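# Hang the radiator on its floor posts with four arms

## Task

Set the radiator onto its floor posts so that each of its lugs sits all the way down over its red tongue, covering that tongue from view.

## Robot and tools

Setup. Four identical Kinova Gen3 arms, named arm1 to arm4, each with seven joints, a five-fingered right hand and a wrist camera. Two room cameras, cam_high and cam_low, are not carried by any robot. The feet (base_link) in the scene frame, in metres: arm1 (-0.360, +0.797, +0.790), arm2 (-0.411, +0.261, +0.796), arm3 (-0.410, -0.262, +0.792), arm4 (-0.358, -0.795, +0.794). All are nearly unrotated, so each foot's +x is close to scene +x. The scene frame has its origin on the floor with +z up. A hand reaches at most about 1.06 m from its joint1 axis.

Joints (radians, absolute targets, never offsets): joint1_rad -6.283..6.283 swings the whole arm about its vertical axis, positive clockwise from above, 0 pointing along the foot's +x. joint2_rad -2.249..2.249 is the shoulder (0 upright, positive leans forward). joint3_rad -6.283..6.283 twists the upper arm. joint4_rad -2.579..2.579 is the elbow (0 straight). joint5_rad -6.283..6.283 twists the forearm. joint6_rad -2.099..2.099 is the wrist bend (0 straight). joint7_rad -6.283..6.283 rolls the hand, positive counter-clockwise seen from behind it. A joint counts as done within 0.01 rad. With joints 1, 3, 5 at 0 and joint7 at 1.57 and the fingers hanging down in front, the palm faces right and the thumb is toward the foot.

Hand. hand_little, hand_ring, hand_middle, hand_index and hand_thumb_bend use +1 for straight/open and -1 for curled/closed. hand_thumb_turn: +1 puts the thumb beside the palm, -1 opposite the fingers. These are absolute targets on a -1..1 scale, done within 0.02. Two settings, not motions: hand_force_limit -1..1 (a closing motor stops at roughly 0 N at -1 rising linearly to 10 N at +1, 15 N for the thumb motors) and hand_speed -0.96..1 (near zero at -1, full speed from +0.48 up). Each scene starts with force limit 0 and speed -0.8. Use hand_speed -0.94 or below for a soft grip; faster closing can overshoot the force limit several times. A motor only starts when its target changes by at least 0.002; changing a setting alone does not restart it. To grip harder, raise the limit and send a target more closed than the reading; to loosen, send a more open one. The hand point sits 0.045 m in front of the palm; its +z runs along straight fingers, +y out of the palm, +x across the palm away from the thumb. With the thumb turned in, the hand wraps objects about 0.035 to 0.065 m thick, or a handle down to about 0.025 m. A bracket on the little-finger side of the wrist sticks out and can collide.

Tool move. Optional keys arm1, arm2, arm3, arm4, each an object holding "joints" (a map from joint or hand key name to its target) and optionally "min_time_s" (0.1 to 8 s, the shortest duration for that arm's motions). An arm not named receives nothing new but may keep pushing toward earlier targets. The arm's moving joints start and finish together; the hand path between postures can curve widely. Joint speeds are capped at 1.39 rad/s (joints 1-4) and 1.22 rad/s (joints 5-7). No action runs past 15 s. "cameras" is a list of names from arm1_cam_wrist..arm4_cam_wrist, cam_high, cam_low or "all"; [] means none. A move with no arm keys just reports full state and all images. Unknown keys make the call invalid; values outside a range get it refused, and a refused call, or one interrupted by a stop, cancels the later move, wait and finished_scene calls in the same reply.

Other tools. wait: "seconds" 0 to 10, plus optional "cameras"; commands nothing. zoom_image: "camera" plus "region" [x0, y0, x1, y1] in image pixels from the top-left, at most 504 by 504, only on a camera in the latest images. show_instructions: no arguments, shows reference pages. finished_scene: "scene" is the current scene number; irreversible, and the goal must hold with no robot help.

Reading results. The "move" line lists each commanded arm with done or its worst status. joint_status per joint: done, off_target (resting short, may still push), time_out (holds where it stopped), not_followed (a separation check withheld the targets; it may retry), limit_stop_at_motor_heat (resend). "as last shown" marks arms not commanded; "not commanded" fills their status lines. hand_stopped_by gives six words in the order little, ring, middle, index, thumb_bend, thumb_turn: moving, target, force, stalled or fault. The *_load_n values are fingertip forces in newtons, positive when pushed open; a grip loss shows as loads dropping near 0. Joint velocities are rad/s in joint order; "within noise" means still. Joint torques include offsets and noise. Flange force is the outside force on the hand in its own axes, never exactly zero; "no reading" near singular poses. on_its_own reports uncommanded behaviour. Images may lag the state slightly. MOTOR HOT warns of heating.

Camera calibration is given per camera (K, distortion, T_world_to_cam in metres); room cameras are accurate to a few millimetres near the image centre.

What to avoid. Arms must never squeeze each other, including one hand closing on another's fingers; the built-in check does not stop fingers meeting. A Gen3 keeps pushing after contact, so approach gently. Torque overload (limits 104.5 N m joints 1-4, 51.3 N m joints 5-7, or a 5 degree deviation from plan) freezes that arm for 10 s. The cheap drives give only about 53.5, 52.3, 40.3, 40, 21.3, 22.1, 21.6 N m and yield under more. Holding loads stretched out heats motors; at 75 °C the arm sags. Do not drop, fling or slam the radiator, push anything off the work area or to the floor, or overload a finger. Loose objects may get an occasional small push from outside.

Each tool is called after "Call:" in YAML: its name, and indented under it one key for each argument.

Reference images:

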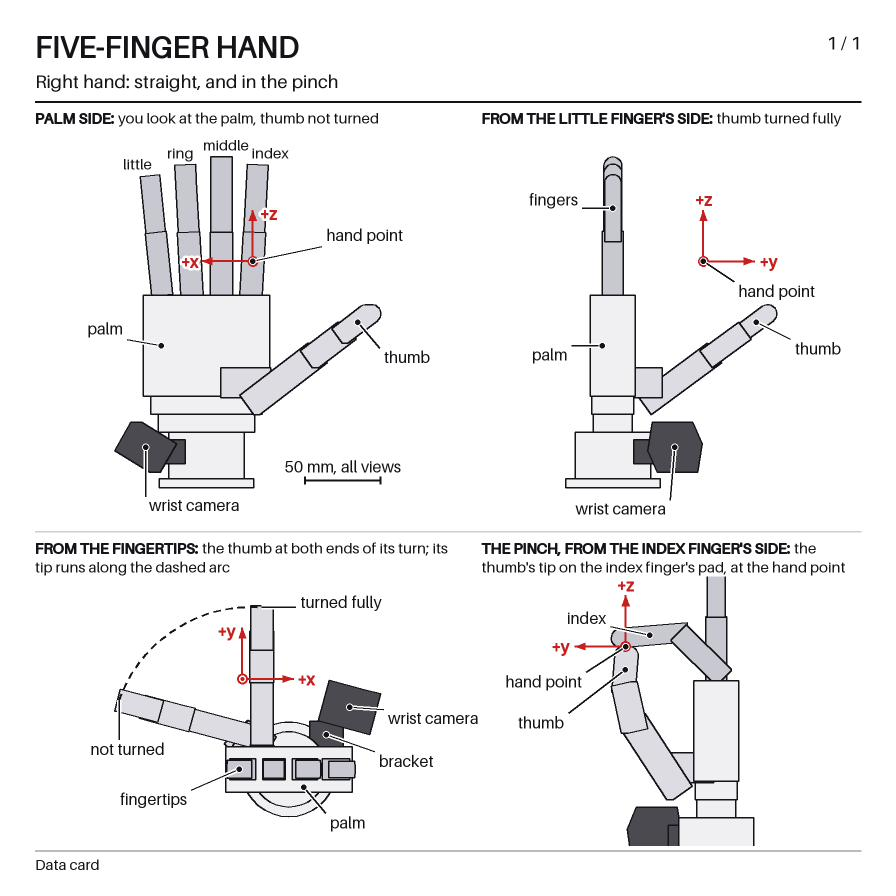

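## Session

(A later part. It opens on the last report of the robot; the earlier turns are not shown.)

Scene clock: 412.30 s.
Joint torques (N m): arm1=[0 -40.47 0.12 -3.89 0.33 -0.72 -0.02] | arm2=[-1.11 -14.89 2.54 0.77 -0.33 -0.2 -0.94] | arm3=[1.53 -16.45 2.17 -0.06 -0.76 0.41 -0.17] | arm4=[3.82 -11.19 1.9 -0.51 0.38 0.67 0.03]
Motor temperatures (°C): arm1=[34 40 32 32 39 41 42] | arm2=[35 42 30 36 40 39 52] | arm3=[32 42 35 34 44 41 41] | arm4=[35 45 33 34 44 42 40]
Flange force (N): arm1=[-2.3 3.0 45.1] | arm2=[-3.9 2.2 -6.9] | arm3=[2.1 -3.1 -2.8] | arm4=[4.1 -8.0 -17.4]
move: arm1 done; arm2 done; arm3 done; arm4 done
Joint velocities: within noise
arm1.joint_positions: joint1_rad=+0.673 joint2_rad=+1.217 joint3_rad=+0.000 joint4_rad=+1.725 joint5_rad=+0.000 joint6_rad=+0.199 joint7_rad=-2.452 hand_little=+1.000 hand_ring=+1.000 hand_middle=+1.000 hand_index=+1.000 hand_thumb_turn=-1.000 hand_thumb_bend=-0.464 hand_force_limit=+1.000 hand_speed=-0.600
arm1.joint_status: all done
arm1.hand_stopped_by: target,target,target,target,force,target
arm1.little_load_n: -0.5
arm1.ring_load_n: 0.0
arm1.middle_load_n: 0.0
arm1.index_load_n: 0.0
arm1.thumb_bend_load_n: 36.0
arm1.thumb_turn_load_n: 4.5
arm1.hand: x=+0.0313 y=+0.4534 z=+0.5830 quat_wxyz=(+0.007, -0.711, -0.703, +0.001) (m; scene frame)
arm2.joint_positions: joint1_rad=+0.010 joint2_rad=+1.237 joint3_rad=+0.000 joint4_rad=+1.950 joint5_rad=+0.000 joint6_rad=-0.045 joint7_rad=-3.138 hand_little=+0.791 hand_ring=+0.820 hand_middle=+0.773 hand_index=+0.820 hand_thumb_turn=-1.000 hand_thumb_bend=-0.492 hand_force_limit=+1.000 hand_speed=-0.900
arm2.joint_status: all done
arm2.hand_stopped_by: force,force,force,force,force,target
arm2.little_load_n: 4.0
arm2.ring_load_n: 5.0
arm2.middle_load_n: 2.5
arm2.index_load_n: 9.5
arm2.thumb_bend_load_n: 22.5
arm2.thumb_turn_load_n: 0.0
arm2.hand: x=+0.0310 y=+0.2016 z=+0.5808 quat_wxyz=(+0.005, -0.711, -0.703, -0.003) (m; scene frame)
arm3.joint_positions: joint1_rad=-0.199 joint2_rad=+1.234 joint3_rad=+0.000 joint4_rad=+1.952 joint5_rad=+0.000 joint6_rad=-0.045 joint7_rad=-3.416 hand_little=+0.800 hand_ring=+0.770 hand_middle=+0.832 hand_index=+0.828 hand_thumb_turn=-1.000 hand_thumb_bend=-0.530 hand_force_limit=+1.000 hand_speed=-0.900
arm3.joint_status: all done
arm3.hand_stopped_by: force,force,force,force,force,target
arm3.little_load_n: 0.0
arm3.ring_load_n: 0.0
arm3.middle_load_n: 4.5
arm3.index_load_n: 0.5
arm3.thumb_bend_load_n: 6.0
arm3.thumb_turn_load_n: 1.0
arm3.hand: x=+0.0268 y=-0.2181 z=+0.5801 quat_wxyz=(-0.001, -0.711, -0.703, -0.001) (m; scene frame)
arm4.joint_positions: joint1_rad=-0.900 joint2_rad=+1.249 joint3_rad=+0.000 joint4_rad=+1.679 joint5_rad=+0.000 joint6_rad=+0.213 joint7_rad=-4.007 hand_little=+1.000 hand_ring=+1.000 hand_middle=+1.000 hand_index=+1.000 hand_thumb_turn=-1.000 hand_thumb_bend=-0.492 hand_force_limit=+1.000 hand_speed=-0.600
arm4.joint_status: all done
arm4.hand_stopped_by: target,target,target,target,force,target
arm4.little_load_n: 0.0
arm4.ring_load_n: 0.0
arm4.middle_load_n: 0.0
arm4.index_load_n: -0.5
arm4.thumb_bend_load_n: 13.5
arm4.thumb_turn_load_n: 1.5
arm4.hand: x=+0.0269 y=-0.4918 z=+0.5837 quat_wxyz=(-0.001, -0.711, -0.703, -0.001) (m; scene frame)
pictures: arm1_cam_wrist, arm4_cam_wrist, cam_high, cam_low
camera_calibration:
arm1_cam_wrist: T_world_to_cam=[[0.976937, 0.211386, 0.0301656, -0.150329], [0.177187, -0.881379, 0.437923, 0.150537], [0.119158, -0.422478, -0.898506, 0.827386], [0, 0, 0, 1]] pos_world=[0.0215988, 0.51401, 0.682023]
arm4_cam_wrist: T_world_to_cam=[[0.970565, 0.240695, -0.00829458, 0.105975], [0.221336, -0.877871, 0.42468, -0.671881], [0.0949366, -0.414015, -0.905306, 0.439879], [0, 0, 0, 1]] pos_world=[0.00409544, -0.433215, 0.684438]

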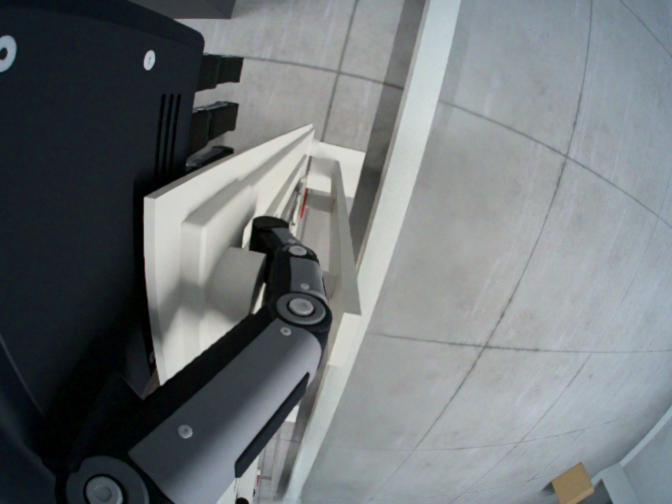

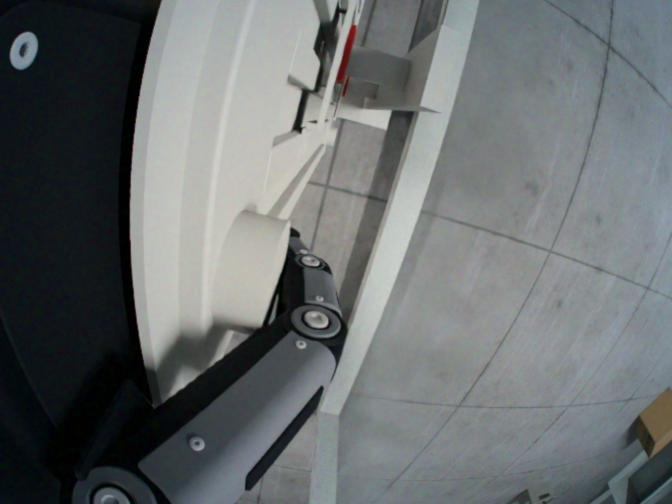

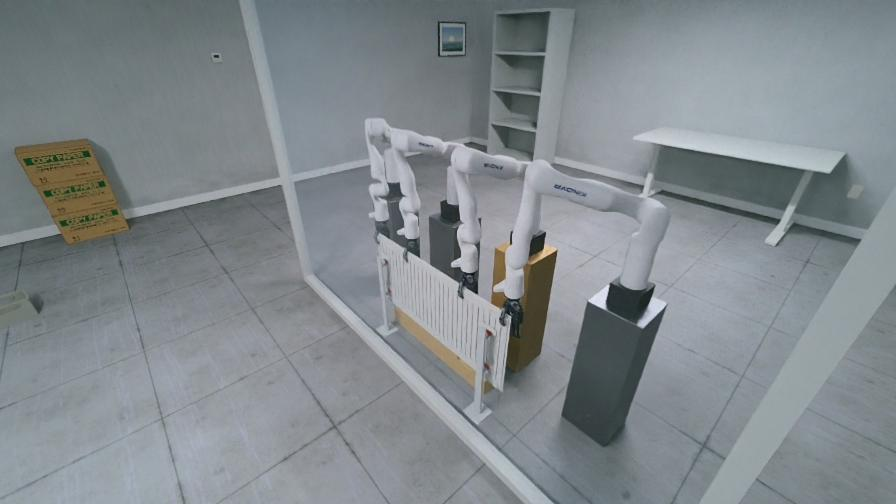

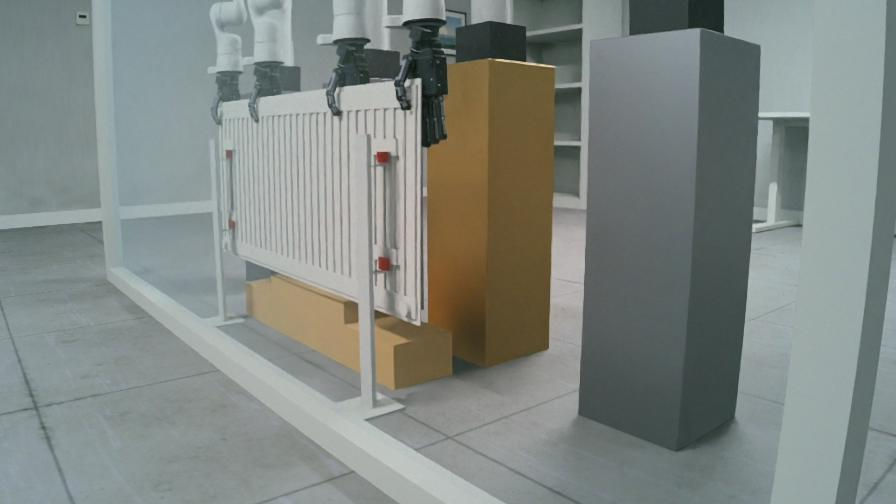

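Call:
move:
  arm1: {"joints":{"joint1_rad":0.6729,"joint2_rad":1.1699,"joint4_rad":1.7488,"joint6_rad":0.2230,"joint7_rad":-2.4518},"min_time_s":2}
  arm2: {"joints":{"joint1_rad":0.0103,"joint2_rad":1.1853,"joint4_rad":1.9770,"joint6_rad":-0.0207,"joint7_rad":-3.1384},"min_time_s":2}
  arm3: {"joints":{"joint1_rad":-0.1992,"joint2_rad":1.1827,"joint4_rad":1.9792,"joint6_rad":-0.0203,"joint7_rad":-3.4159},"min_time_s":2}
  arm4: {"joints":{"joint1_rad":-0.9002,"joint2_rad":1.2028,"joint4_rad":1.7045,"joint6_rad":0.2344,"joint7_rad":-4.0069},"min_time_s":2}

Call:
move:
  arm1: {"joints":{"joint1_rad":0.6419,"joint2_rad":1.1703,"joint4_rad":1.7459,"joint6_rad":0.2254,"joint7_rad":-2.4872},"min_time_s":2.5}
  arm2: {"joints":{"joint1_rad":-0.0155,"joint2_rad":1.1852,"joint4_rad":1.9502,"joint6_rad":0.0062,"joint7_rad":-3.1686},"min_time_s":2.5}
  arm3: {"joints":{"joint1_rad":-0.2191,"joint2_rad":1.1826,"joint4_rad":1.9501,"joint6_rad":0.0089,"joint7_rad":-3.4402},"min_time_s":2.5}
  arm4: {"joints":{"joint1_rad":-0.9045,"joint2_rad":1.2095,"joint4_rad":1.6636,"joint6_rad":0.2685,"joint7_rad":-4.0156},"min_time_s":2.5}
  cameras: ["arm1_cam_wrist","arm4_cam_wrist","cam_low"]

Call:
zoom_image:
  camera: "cam_low"
  region: [360, 120, 410, 170]

Call:
zoom_image:
  camera: "cam_low"
  region: [205, 130, 245, 170]

Call:
zoom_image:
  camera: "arm4_cam_wrist"
  region: [310, 0, 370, 110]

Scene clock: 416.80 s.
Joint torques (N m): arm1=[-0.01 -32.68 -0.29 -2.52 0.32 -0.34 0] | arm2=[-1.22 -25.06 3.97 -1.36 -0.02 -1.15 -0.63] | arm3=[-0.05 -30.67 0.98 -1.42 -0.58 -0.94 -0.07] | arm4=[1.47 -30.45 0.71 -2.88 0.59 0.78 0.24]
Motor temperatures (°C): arm1=[34 40 32 32 39 41 42] | arm2=[35 42 30 36 40 39 52] | arm3=[32 42 35 34 44 41 41] | arm4=[35 45 33 34 44 42 40]
Flange force (N): arm1=[-3.2 4.0 29.5] | arm2=[-3.3 -1.6 15.9] | arm3=[-1.5 -2.3 31.3] | arm4=[2.8 -3.0 25.3]
move: arm1 done; arm2 done; arm3 done; arm4 done
Joint velocities: within noise
arm1.joint_positions: joint1_rad=+0.673 joint2_rad=+1.170 joint3_rad=+0.000 joint4_rad=+1.749 joint5_rad=+0.000 joint6_rad=+0.223 joint7_rad=-2.452 hand_little=+1.000 hand_ring=+1.000 hand_middle=+1.000 hand_index=+1.000 hand_thumb_turn=-1.000 hand_thumb_bend=-0.464 hand_force_limit=+1.000 hand_speed=-0.600
arm1.joint_status: all done
arm1.hand_stopped_by: target,target,target,target,force,target
arm1.little_load_n: 0.0
arm1.ring_load_n: 0.0
arm1.middle_load_n: 0.0
arm1.index_load_n: 0.0
arm1.thumb_bend_load_n: 36.5
arm1.thumb_turn_load_n: 2.0
arm1.hand: x=+0.0315 y=+0.4533 z=+0.6029 quat_wxyz=(+0.007, -0.711, -0.703, +0.001) (m; scene frame)
arm2.joint_positions: joint1_rad=+0.010 joint2_rad=+1.185 joint3_rad=+0.000 joint4_rad=+1.977 joint5_rad=+0.000 joint6_rad=-0.021 joint7_rad=-3.138 hand_little=+0.791 hand_ring=+0.820 hand_middle=+0.773 hand_index=+0.820 hand_thumb_turn=-1.000 hand_thumb_bend=-0.492 hand_force_limit=+1.000 hand_speed=-0.900
arm2.joint_status: all done
arm2.hand_stopped_by: force,force,force,force,force,target
arm2.little_load_n: 2.5
arm2.ring_load_n: 4.0
arm2.middle_load_n: 1.5
arm2.index_load_n: 8.5
arm2.thumb_bend_load_n: 23.5
arm2.thumb_turn_load_n: 1.0
arm2.hand: x=+0.0311 y=+0.2014 z=+0.6008 quat_wxyz=(+0.005, -0.711, -0.703, -0.003) (m; scene frame)
arm3.joint_positions: joint1_rad=-0.199 joint2_rad=+1.183 joint3_rad=+0.000 joint4_rad=+1.979 joint5_rad=+0.000 joint6_rad=-0.020 joint7_rad=-3.416 hand_little=+0.800 hand_ring=+0.770 hand_middle=+0.832 hand_index=+0.829 hand_thumb_turn=-1.000 hand_thumb_bend=-0.528 hand_force_limit=+1.000 hand_speed=-0.900
arm3.joint_status: all done
arm3.hand_stopped_by: force,force,force,force,force,target
arm3.little_load_n: 1.0
arm3.ring_load_n: 0.0
arm3.middle_load_n: 11.0
arm3.index_load_n: 9.5
arm3.thumb_bend_load_n: 26.0
arm3.thumb_turn_load_n: 3.0
arm3.hand: x=+0.0267 y=-0.2181 z=+0.6002 quat_wxyz=(-0.001, -0.711, -0.703, -0.001) (m; scene frame)
arm4.joint_positions: joint1_rad=-0.900 joint2_rad=+1.203 joint3_rad=+0.000 joint4_rad=+1.704 joint5_rad=+0.000 joint6_rad=+0.234 joint7_rad=-4.007 hand_little=+1.000 hand_ring=+1.000 hand_middle=+1.000 hand_index=+1.000 hand_thumb_turn=-1.000 hand_thumb_bend=-0.492 hand_force_limit=+1.000 hand_speed=-0.600
arm4.joint_status: all done
arm4.hand_stopped_by: target,target,target,target,force,target
arm4.little_load_n: 0.0
arm4.ring_load_n: 0.0
arm4.middle_load_n: 0.5
arm4.index_load_n: 0.0
arm4.thumb_bend_load_n: 17.5
arm4.thumb_turn_load_n: 4.5
arm4.hand: x=+0.0268 y=-0.4918 z=+0.6037 quat_wxyz=(-0.001, -0.711, -0.703, -0.001) (m; scene frame)
pictures: none

Scene clock: 419.60 s.
Joint torques (N m): arm1=[-0.48 -33.22 -0.68 -3.14 0.09 -0.48 -0.21] | arm2=[-1.17 -24.05 3.7 -0.12 -0.31 -0.56 -0.95] | arm3=[1.62 -30.5 3.31 -0.11 -0.85 -0.05 -0.33] | arm4=[2.3 -31.76 1.31 -5.63 0.09 -0.22 -0.37]
Motor temperatures (°C): arm1=[34 40 32 32 39 41 42] | arm2=[35 42 30 36 40 39 52] | arm3=[32 42 35 34 44 41 41] | arm4=[35 45 33 34 44 42 40]
Flange force (N): arm1=[-3.3 2.2 29.8] | arm2=[-4.1 1.7 15.2] | arm3=[2.6 -0.4 33.0] | arm4=[-0.3 -6.4 23.2]
move: arm1 done; arm2 done; arm3 done; arm4 done
Joint velocities: within noise
arm1.joint_positions: joint1_rad=+0.642 joint2_rad=+1.170 joint3_rad=+0.000 joint4_rad=+1.746 joint5_rad=+0.000 joint6_rad=+0.225 joint7_rad=-2.487 hand_little=+1.000 hand_ring=+1.000 hand_middle=+1.000 hand_index=+1.000 hand_thumb_turn=-1.000 hand_thumb_bend=-0.464 hand_force_limit=+1.000 hand_speed=-0.600
arm1.joint_status: all done
arm1.hand_stopped_by: target,target,target,target,force,target
arm1.little_load_n: 0.0
arm1.ring_load_n: 0.0
arm1.middle_load_n: 0.0
arm1.index_load_n: 0.0
arm1.thumb_bend_load_n: 38.0
arm1.thumb_turn_load_n: 1.5
arm1.hand: x=+0.0416 y=+0.4629 z=+0.6029 quat_wxyz=(+0.007, -0.713, -0.702, +0.001) (m; scene frame)
arm2.joint_positions: joint1_rad=-0.016 joint2_rad=+1.185 joint3_rad=+0.000 joint4_rad=+1.950 joint5_rad=+0.000 joint6_rad=+0.006 joint7_rad=-3.169 hand_little=+0.791 hand_ring=+0.820 hand_middle=+0.773 hand_index=+0.820 hand_thumb_turn=-1.000 hand_thumb_bend=-0.492 hand_force_limit=+1.000 hand_speed=-0.900
arm2.joint_status: all done
arm2.hand_stopped_by: force,force,force,force,force,target
arm2.little_load_n: 5.0
arm2.ring_load_n: 5.5
arm2.middle_load_n: 2.0
arm2.index_load_n: 8.5
arm2.thumb_bend_load_n: 23.0
arm2.thumb_turn_load_n: 1.0
arm2.hand: x=+0.0400 y=+0.2111 z=+0.6009 quat_wxyz=(+0.005, -0.712, -0.702, -0.003) (m; scene frame)
arm3.joint_positions: joint1_rad=-0.219 joint2_rad=+1.183 joint3_rad=+0.000 joint4_rad=+1.950 joint5_rad=+0.000 joint6_rad=+0.009 joint7_rad=-3.440 hand_little=+0.800 hand_ring=+0.770 hand_middle=+0.832 hand_index=+0.829 hand_thumb_turn=-1.000 hand_thumb_bend=-0.527 hand_force_limit=+1.000 hand_speed=-0.900
arm3.joint_status: all done
arm3.hand_stopped_by: force,force,force,force,force,target
arm3.little_load_n: 3.5
arm3.ring_load_n: 0.0
arm3.middle_load_n: 11.0
arm3.index_load_n: 7.5
arm3.thumb_bend_load_n: 31.5
arm3.thumb_turn_load_n: 3.0
arm3.hand: x=+0.0338 y=-0.2083 z=+0.6002 quat_wxyz=(-0.001, -0.713, -0.702, -0.001) (m; scene frame)
arm4.joint_positions: joint1_rad=-0.905 joint2_rad=+1.209 joint3_rad=+0.000 joint4_rad=+1.664 joint5_rad=+0.000 joint6_rad=+0.268 joint7_rad=-4.016 hand_little=+1.000 hand_ring=+1.000 hand_middle=+1.000 hand_index=+1.000 hand_thumb_turn=-1.000 hand_thumb_bend=-0.492 hand_force_limit=+1.000 hand_speed=-0.600
arm4.joint_status: all done
arm4.hand_stopped_by: target,target,target,target,force,target
arm4.little_load_n: 0.0
arm4.ring_load_n: 0.0
arm4.middle_load_n: 0.0
arm4.index_load_n: 0.0
arm4.thumb_bend_load_n: 18.0
arm4.thumb_turn_load_n: 4.0
arm4.hand: x=+0.0327 y=-0.4820 z=+0.6038 quat_wxyz=(-0.001, -0.712, -0.702, -0.001) (m; scene frame)
pictures: arm1_cam_wrist, arm4_cam_wrist, cam_low
camera_calibration:
arm1_cam_wrist: T_world_to_cam=[[0.97787, 0.207039, 0.0300884, -0.161023], [0.173291, -0.882124, 0.437981, 0.14882], [0.117221, -0.423075, -0.89848, 0.848497], [0, 0, 0, 1]] pos_world=[0.0322082, 0.523594, 0.702023]
arm4_cam_wrist: T_world_to_cam=[[0.971605, 0.236465, -0.00821492, 0.0959795], [0.217479, -0.878842, 0.424664, -0.67341], [0.0931984, -0.414392, -0.905314, 0.461472], [0, 0, 0, 1]] pos_world=[0.01019, -0.423287, 0.704538]

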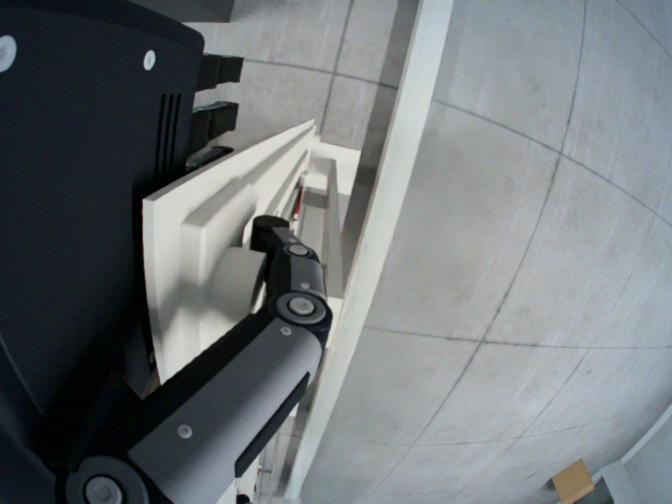

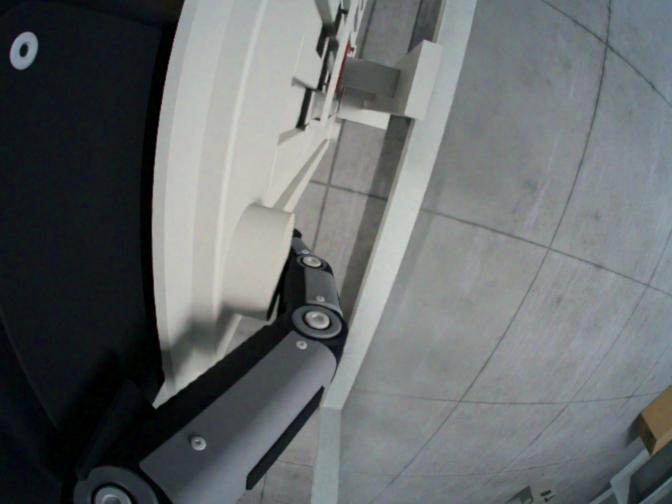

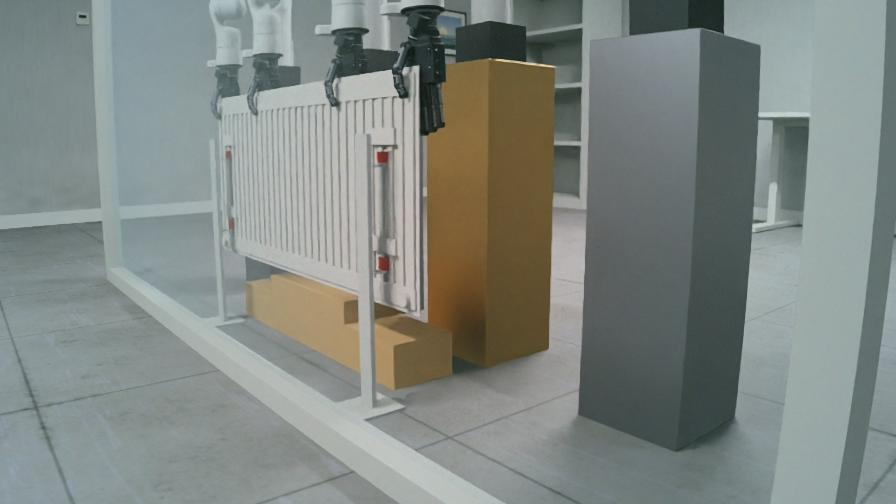

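Scaled by 10.080 from the camera's 896x504 image, which has a finer 1280x720 frame.

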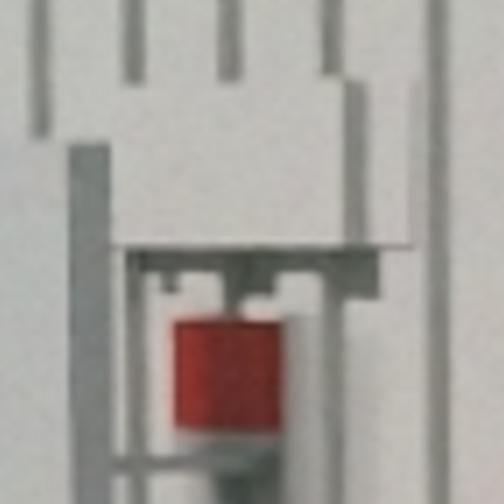

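Scaled by 12.600 from the camera's 896x504 image, which has a finer 1280x720 frame.

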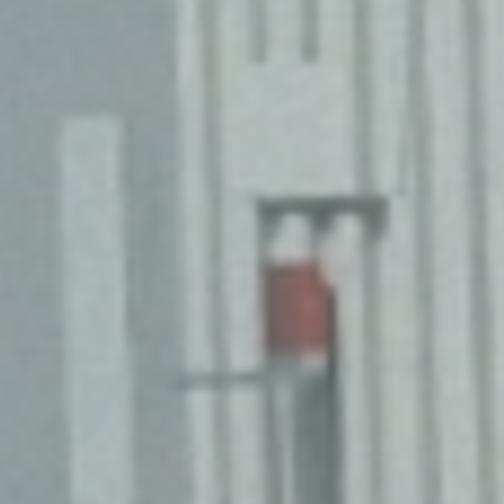

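Scaled by 4.582 from the camera's 672x504 image, which has a finer 960x720 frame.

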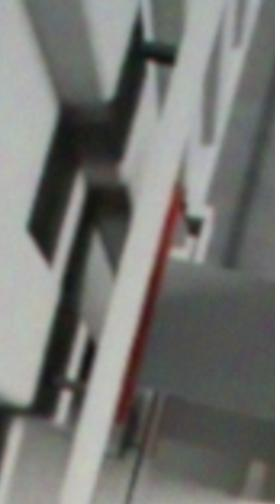

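Call:
move:
  arm1: {"joints":{"joint2_rad":1.2174,"joint4_rad":1.7226,"joint6_rad":0.2016},"min_time_s":3}
  arm2: {"joints":{"joint2_rad":1.2361,"joint4_rad":1.9233,"joint6_rad":-0.0178},"min_time_s":3}
  arm3: {"joints":{"joint2_rad":1.2336,"joint4_rad":1.9234,"joint6_rad":-0.0154},"min_time_s":3}
  arm4: {"joints":{"joint2_rad":1.2555,"joint4_rad":1.6387,"joint6_rad":0.2474},"min_time_s":3}
  cameras: ["arm1_cam_wrist","arm4_cam_wrist","cam_low"]

Call:
zoom_image:
  camera: "cam_low"
  region: [360, 120, 410, 170]

Call:
zoom_image:
  camera: "cam_low"
  region: [205, 130, 245, 170]

Call:
zoom_image:
  camera: "arm4_cam_wrist"
  region: [310, 0, 370, 110]

Scene clock: 423.47 s.
Joint torques (N m): arm1=[0.07 -42.04 0.32 -4.1 0.34 -0.78 -0.04] | arm2=[-1.14 -14.86 2.42 -0.99 -0.36 -1.1 -0.99] | arm3=[1.57 -16.13 2.19 -0.13 -0.7 0.49 -0.18] | arm4=[4.55 -11.08 2.43 -0.55 0.03 0.68 -0.42]
Motor temperatures (°C): arm1=[34 40 32 32 39 41 42] | arm2=[35 42 30 36 40 39 52] | arm3=[32 42 35 34 44 41 41] | arm4=[35 44 33 34 44 42 40]
Flange force (N): arm1=[-2.3 3.4 48.4] | arm2=[-4.0 0.1 -10.6] | arm3=[2.2 -3.0 -3.8] | arm4=[4.3 -8.3 -17.9]
move: arm1 done; arm2 done; arm3 done; arm4 done
Joint velocities: within noise
arm1.joint_positions: joint1_rad=+0.642 joint2_rad=+1.217 joint3_rad=+0.000 joint4_rad=+1.723 joint5_rad=+0.000 joint6_rad=+0.202 joint7_rad=-2.487 hand_little=+1.000 hand_ring=+1.000 hand_middle=+1.000 hand_index=+1.000 hand_thumb_turn=-1.000 hand_thumb_bend=-0.464 hand_force_limit=+1.000 hand_speed=-0.600
arm1.joint_status: all done
arm1.hand_stopped_by: target,target,target,target,force,target
arm1.little_load_n: 0.0
arm1.ring_load_n: 0.0
arm1.middle_load_n: 0.0
arm1.index_load_n: 0.0
arm1.thumb_bend_load_n: 37.5
arm1.thumb_turn_load_n: 4.0
arm1.hand: x=+0.0413 y=+0.4631 z=+0.5829 quat_wxyz=(+0.007, -0.712, -0.702, +0.001) (m; scene frame)
arm2.joint_positions: joint1_rad=-0.016 joint2_rad=+1.236 joint3_rad=+0.000 joint4_rad=+1.923 joint5_rad=+0.000 joint6_rad=-0.018 joint7_rad=-3.169 hand_little=+0.791 hand_ring=+0.820 hand_middle=+0.773 hand_index=+0.820 hand_thumb_turn=-1.000 hand_thumb_bend=-0.492 hand_force_limit=+1.000 hand_speed=-0.900
arm2.joint_status: all done
arm2.hand_stopped_by: force,force,force,force,force,target
arm2.little_load_n: 4.5
arm2.ring_load_n: 6.0
arm2.middle_load_n: 4.0
arm2.index_load_n: 11.5
arm2.thumb_bend_load_n: 23.0
arm2.thumb_turn_load_n: 0.0
arm2.hand: x=+0.0400 y=+0.2113 z=+0.5809 quat_wxyz=(+0.005, -0.712, -0.702, -0.003) (m; scene frame)
arm3.joint_positions: joint1_rad=-0.219 joint2_rad=+1.234 joint3_rad=+0.000 joint4_rad=+1.923 joint5_rad=+0.000 joint6_rad=-0.015 joint7_rad=-3.440 hand_little=+0.800 hand_ring=+0.770 hand_middle=+0.832 hand_index=+0.828 hand_thumb_turn=-1.000 hand_thumb_bend=-0.530 hand_force_limit=+1.000 hand_speed=-0.900
arm3.joint_status: all done
arm3.hand_stopped_by: force,force,force,force,force,target
arm3.little_load_n: 0.0
arm3.ring_load_n: 0.0
arm3.middle_load_n: 5.0
arm3.index_load_n: 1.0
arm3.thumb_bend_load_n: 7.5
arm3.thumb_turn_load_n: 1.0
arm3.hand: x=+0.0338 y=-0.2083 z=+0.5802 quat_wxyz=(-0.001, -0.713, -0.702, -0.001) (m; scene frame)
arm4.joint_positions: joint1_rad=-0.905 joint2_rad=+1.255 joint3_rad=+0.000 joint4_rad=+1.639 joint5_rad=+0.000 joint6_rad=+0.247 joint7_rad=-4.016 hand_little=+1.000 hand_ring=+1.000 hand_middle=+1.000 hand_index=+1.000 hand_thumb_turn=-1.000 hand_thumb_bend=-0.492 hand_force_limit=+1.000 hand_speed=-0.600
arm4.joint_status: all done
arm4.hand_stopped_by: target,target,target,target,force,target
arm4.little_load_n: 0.0
arm4.ring_load_n: 0.0
arm4.middle_load_n: 0.0
arm4.index_load_n: 0.0
arm4.thumb_bend_load_n: 13.5
arm4.thumb_turn_load_n: 1.0
arm4.hand: x=+0.0328 y=-0.4820 z=+0.5838 quat_wxyz=(-0.001, -0.712, -0.702, -0.001) (m; scene frame)
pictures: arm1_cam_wrist, arm4_cam_wrist, cam_low
camera_calibration:
arm1_cam_wrist: T_world_to_cam=[[0.97785, 0.207135, 0.030065, -0.160202], [0.173397, -0.882141, 0.437905, 0.157867], [0.117227, -0.422992, -0.898519, 0.83063], [0, 0, 0, 1]] pos_world=[0.031908, 0.523794, 0.682023]
arm4_cam_wrist: T_world_to_cam=[[0.971605, 0.236465, -0.00821492, 0.0958152], [0.217479, -0.878842, 0.424664, -0.664917], [0.0931984, -0.414392, -0.905314, 0.443365], [0, 0, 0, 1]] pos_world=[0.01019, -0.423287, 0.684538]

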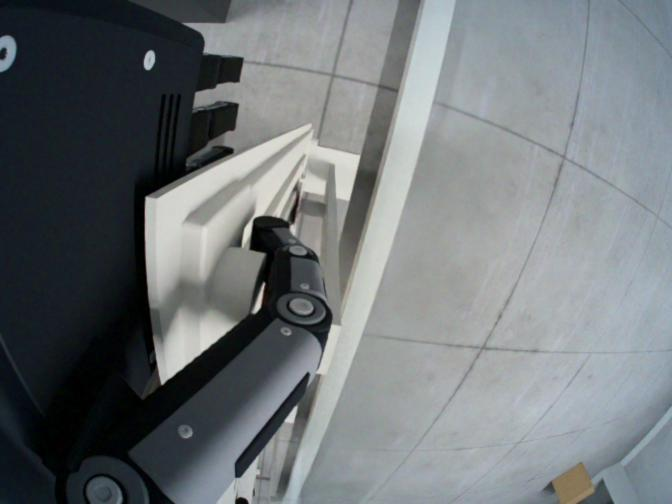

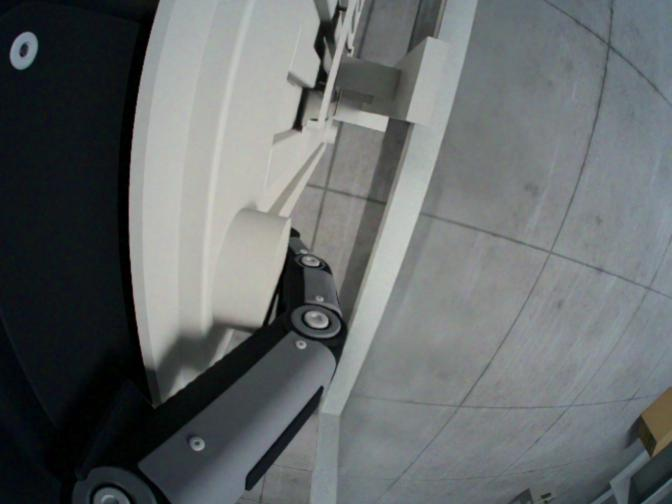

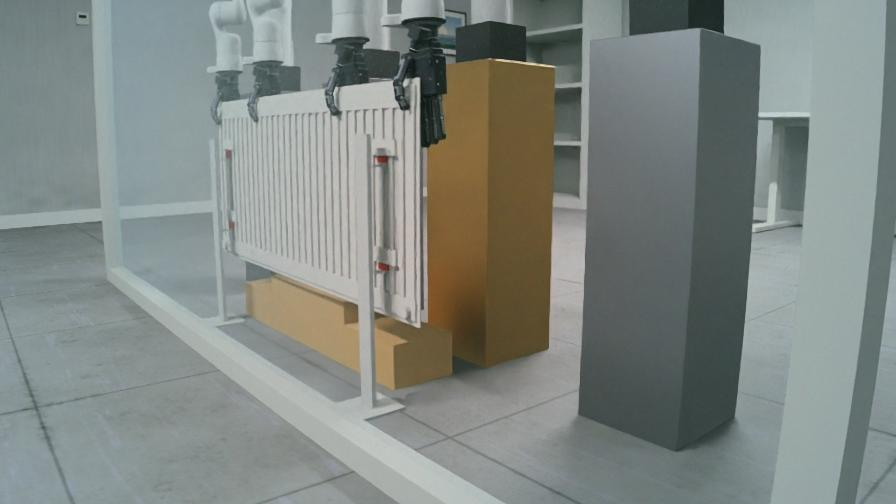

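Scaled by 10.080 from the camera's 896x504 image, which has a finer 1280x720 frame.

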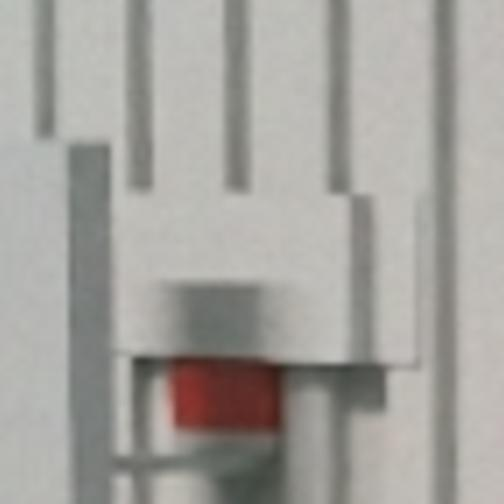

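Scaled by 12.600 from the camera's 896x504 image, which has a finer 1280x720 frame.

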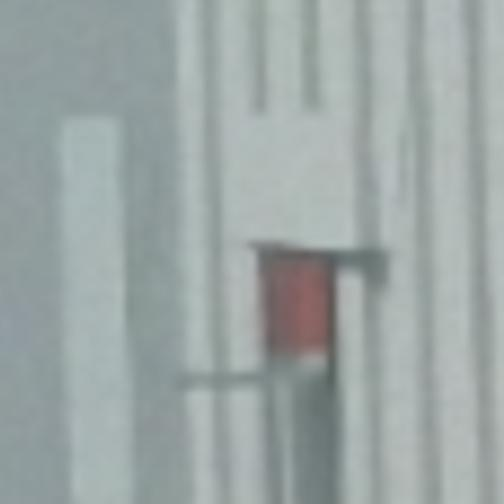

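Scaled by 4.582 from the camera's 672x504 image, which has a finer 960x720 frame.

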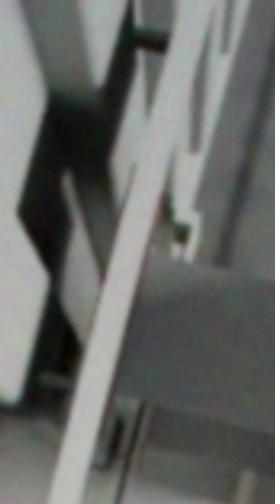

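Call:
zoom_image:
  camera: "cam_low"
  region: [205, 200, 255, 260]

Call:
move:
  cameras: ["all"]

Call:
zoom_image:
  camera: "cam_high"
  region: [370, 220, 410, 300]

Call:
zoom_image:
  camera: "cam_high"
  region: [360, 220, 530, 420]

Call:
zoom_image:
  camera: "cam_low"
  region: [190, 60, 480, 350]

Scaled by 8.400 from the camera's 896x504 image, which has a finer 1280x720 frame.

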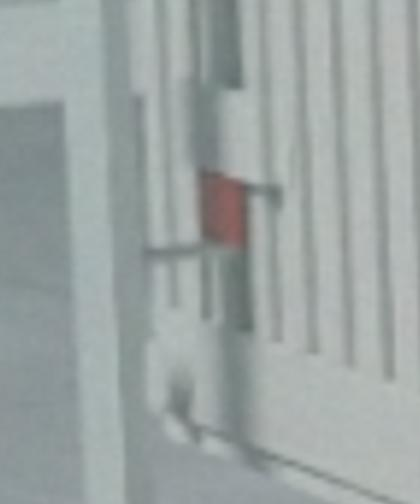

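Scene clock: 426.27 s.
Joint torques (N m): arm1=[0.07 -42.07 0.31 -4.13 0.35 -0.77 -0.01] | arm2=[-1.12 -14.79 2.45 -1 -0.35 -1.12 -0.98] | arm3=[1.58 -16.16 2.13 -0.06 -0.75 0.49 -0.15] | arm4=[4.57 -11.01 2.43 -0.63 0.03 0.67 -0.42]
Motor temperatures (°C): arm1=[34 40 32 33 39 41 42] | arm2=[35 42 30 36 40 39 52] | arm3=[32 42 35 34 44 41 41] | arm4=[35 44 33 34 44 42 40]
Flange force (N): arm1=[-2.2 3.3 48.5] | arm2=[-3.9 0.2 -10.8] | arm3=[2.2 -2.8 -3.7] | arm4=[4.1 -8.6 -18.1]
Joint velocities: within noise
arm1.joint_positions: joint1_rad=+0.642 joint2_rad=+1.217 joint3_rad=+0.000 joint4_rad=+1.723 joint5_rad=+0.000 joint6_rad=+0.202 joint7_rad=-2.487 hand_little=+1.000 hand_ring=+1.000 hand_middle=+1.000 hand_index=+1.000 hand_thumb_turn=-1.000 hand_thumb_bend=-0.464 hand_force_limit=+1.000 hand_speed=-0.600
arm1.joint_status: all done
arm1.hand_stopped_by: target,target,target,target,force,target
arm1.little_load_n: 0.0
arm1.ring_load_n: 0.0
arm1.middle_load_n: 0.0
arm1.index_load_n: 0.0
arm1.thumb_bend_load_n: 37.5
arm1.thumb_turn_load_n: 4.0
arm1.hand: x=+0.0413 y=+0.4631 z=+0.5829 quat_wxyz=(+0.007, -0.712, -0.702, +0.001) (m; scene frame)
arm2.joint_positions: joint1_rad=-0.016 joint2_rad=+1.236 joint3_rad=+0.000 joint4_rad=+1.923 joint5_rad=+0.000 joint6_rad=-0.018 joint7_rad=-3.169 hand_little=+0.791 hand_ring=+0.820 hand_middle=+0.773 hand_index=+0.820 hand_thumb_turn=-1.000 hand_thumb_bend=-0.492 hand_force_limit=+1.000 hand_speed=-0.900
arm2.joint_status: all done
arm2.hand_stopped_by: force,force,force,force,force,target
arm2.little_load_n: 5.0
arm2.ring_load_n: 6.0
arm2.middle_load_n: 3.5
arm2.index_load_n: 11.5
arm2.thumb_bend_load_n: 23.0
arm2.thumb_turn_load_n: 0.0
arm2.hand: x=+0.0400 y=+0.2113 z=+0.5809 quat_wxyz=(+0.005, -0.712, -0.702, -0.003) (m; scene frame)
arm3.joint_positions: joint1_rad=-0.219 joint2_rad=+1.234 joint3_rad=+0.000 joint4_rad=+1.923 joint5_rad=+0.000 joint6_rad=-0.015 joint7_rad=-3.440 hand_little=+0.800 hand_ring=+0.770 hand_middle=+0.832 hand_index=+0.828 hand_thumb_turn=-1.000 hand_thumb_bend=-0.530 hand_force_limit=+1.000 hand_speed=-0.900
arm3.joint_status: all done
arm3.hand_stopped_by: force,force,force,force,force,target
arm3.little_load_n: 0.0
arm3.ring_load_n: 0.0
arm3.middle_load_n: 5.0
arm3.index_load_n: 0.5
arm3.thumb_bend_load_n: 7.0
arm3.thumb_turn_load_n: 0.5
arm3.hand: x=+0.0338 y=-0.2083 z=+0.5801 quat_wxyz=(-0.001, -0.713, -0.702, -0.001) (m; scene frame)
arm4.joint_positions: joint1_rad=-0.905 joint2_rad=+1.255 joint3_rad=+0.000 joint4_rad=+1.639 joint5_rad=+0.000 joint6_rad=+0.247 joint7_rad=-4.016 hand_little=+1.000 hand_ring=+1.000 hand_middle=+1.000 hand_index=+1.000 hand_thumb_turn=-1.000 hand_thumb_bend=-0.492 hand_force_limit=+1.000 hand_speed=-0.600
arm4.joint_status: all done
arm4.hand_stopped_by: target,target,target,target,force,target
arm4.little_load_n: -0.5
arm4.ring_load_n: 0.0
arm4.middle_load_n: 0.0
arm4.index_load_n: 0.0
arm4.thumb_bend_load_n: 13.5
arm4.thumb_turn_load_n: 1.5
arm4.hand: x=+0.0328 y=-0.4820 z=+0.5838 quat_wxyz=(-0.001, -0.712, -0.702, -0.001) (m; scene frame)
pictures: arm1_cam_wrist, arm2_cam_wrist, arm3_cam_wrist, arm4_cam_wrist, cam_high, cam_low
camera_calibration:
arm1_cam_wrist: T_world_to_cam=[[0.977853, 0.207126, 0.0300463, -0.160164], [0.173387, -0.882104, 0.437984, 0.157705], [0.117222, -0.423074, -0.89848, 0.830605], [0, 0, 0, 1]] pos_world=[0.031908, 0.523694, 0.682022]
arm2_cam_wrist: T_world_to_cam=[[0.961723, 0.272169, 0.0318164, -0.116841], [0.229784, -0.864263, 0.447492, -0.072698], [0.149291, -0.423053, -0.893722, 0.722126], [0, 0, 0, 1]] pos_world=[0.0212663, 0.274468, 0.681629]
arm3_cam_wrist: T_world_to_cam=[[0.980532, 0.190146, 0.0489974, -0.0231377], [0.155549, -0.904468, 0.397167, -0.405436], [0.119836, -0.381814, -0.916437, 0.563419], [0, 0, 0, 1]] pos_world=[0.0182345, -0.147183, 0.678498]
arm4_cam_wrist: T_world_to_cam=[[0.971605, 0.236465, -0.00821492, 0.0958152], [0.217479, -0.878842, 0.424664, -0.664917], [0.0931984, -0.414392, -0.905314, 0.443365], [0, 0, 0, 1]] pos_world=[0.01019, -0.423287, 0.684538]

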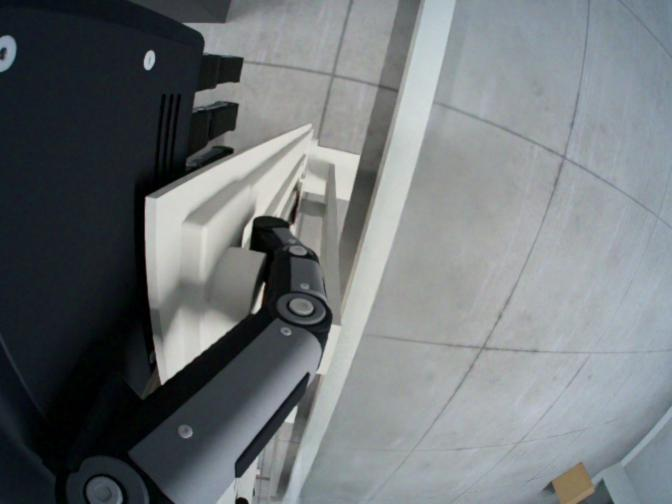

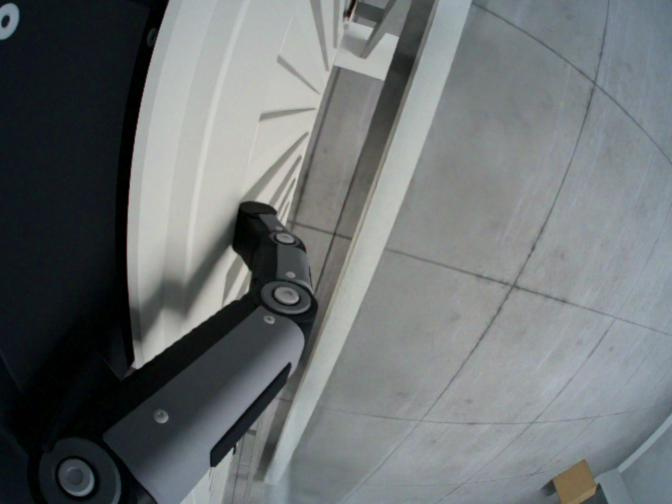

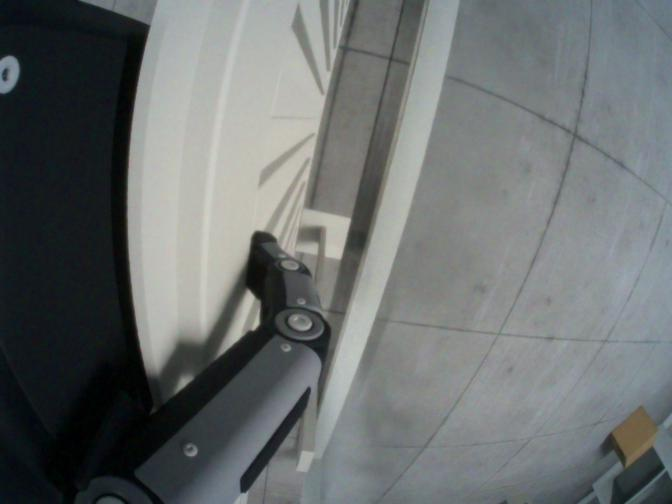

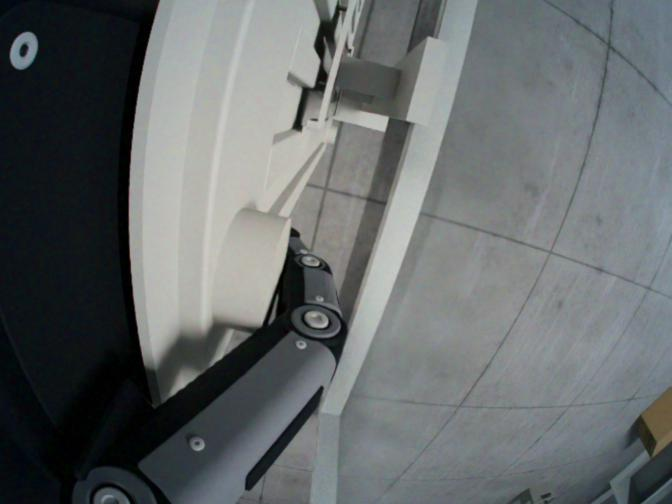

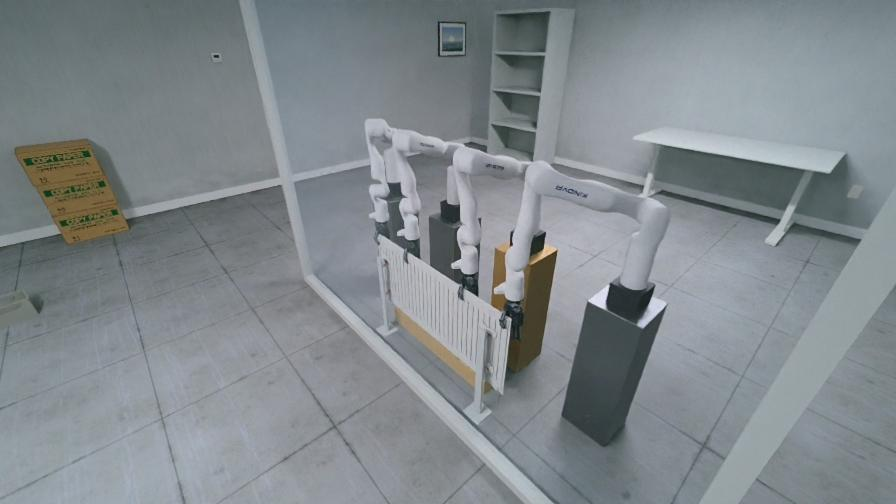

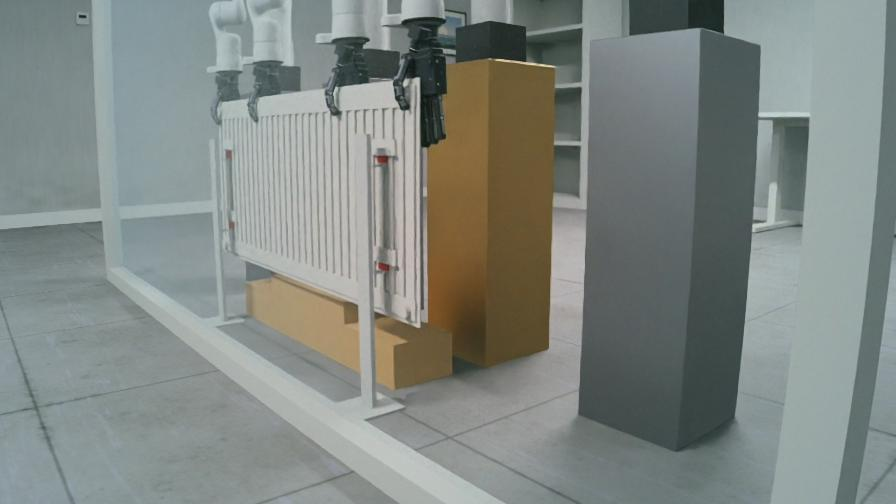

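Scaled by 6.300 from the camera's 896x504 image, which has a finer 1280x720 frame.

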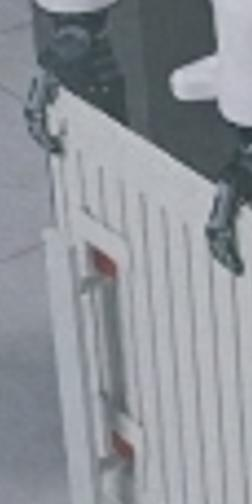

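Scaled by 2.520 from the camera's 896x504 image, which has a finer 1280x720 frame.

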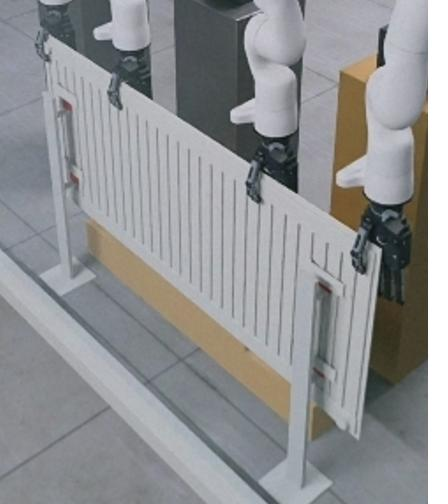

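Scaled by 1.738 from the camera's 896x504 image, which has a finer 1280x720 frame.

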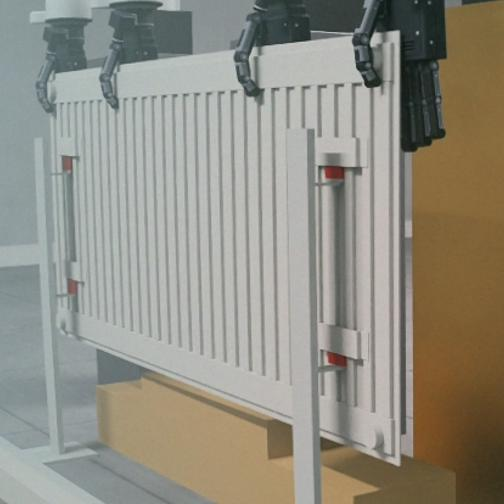

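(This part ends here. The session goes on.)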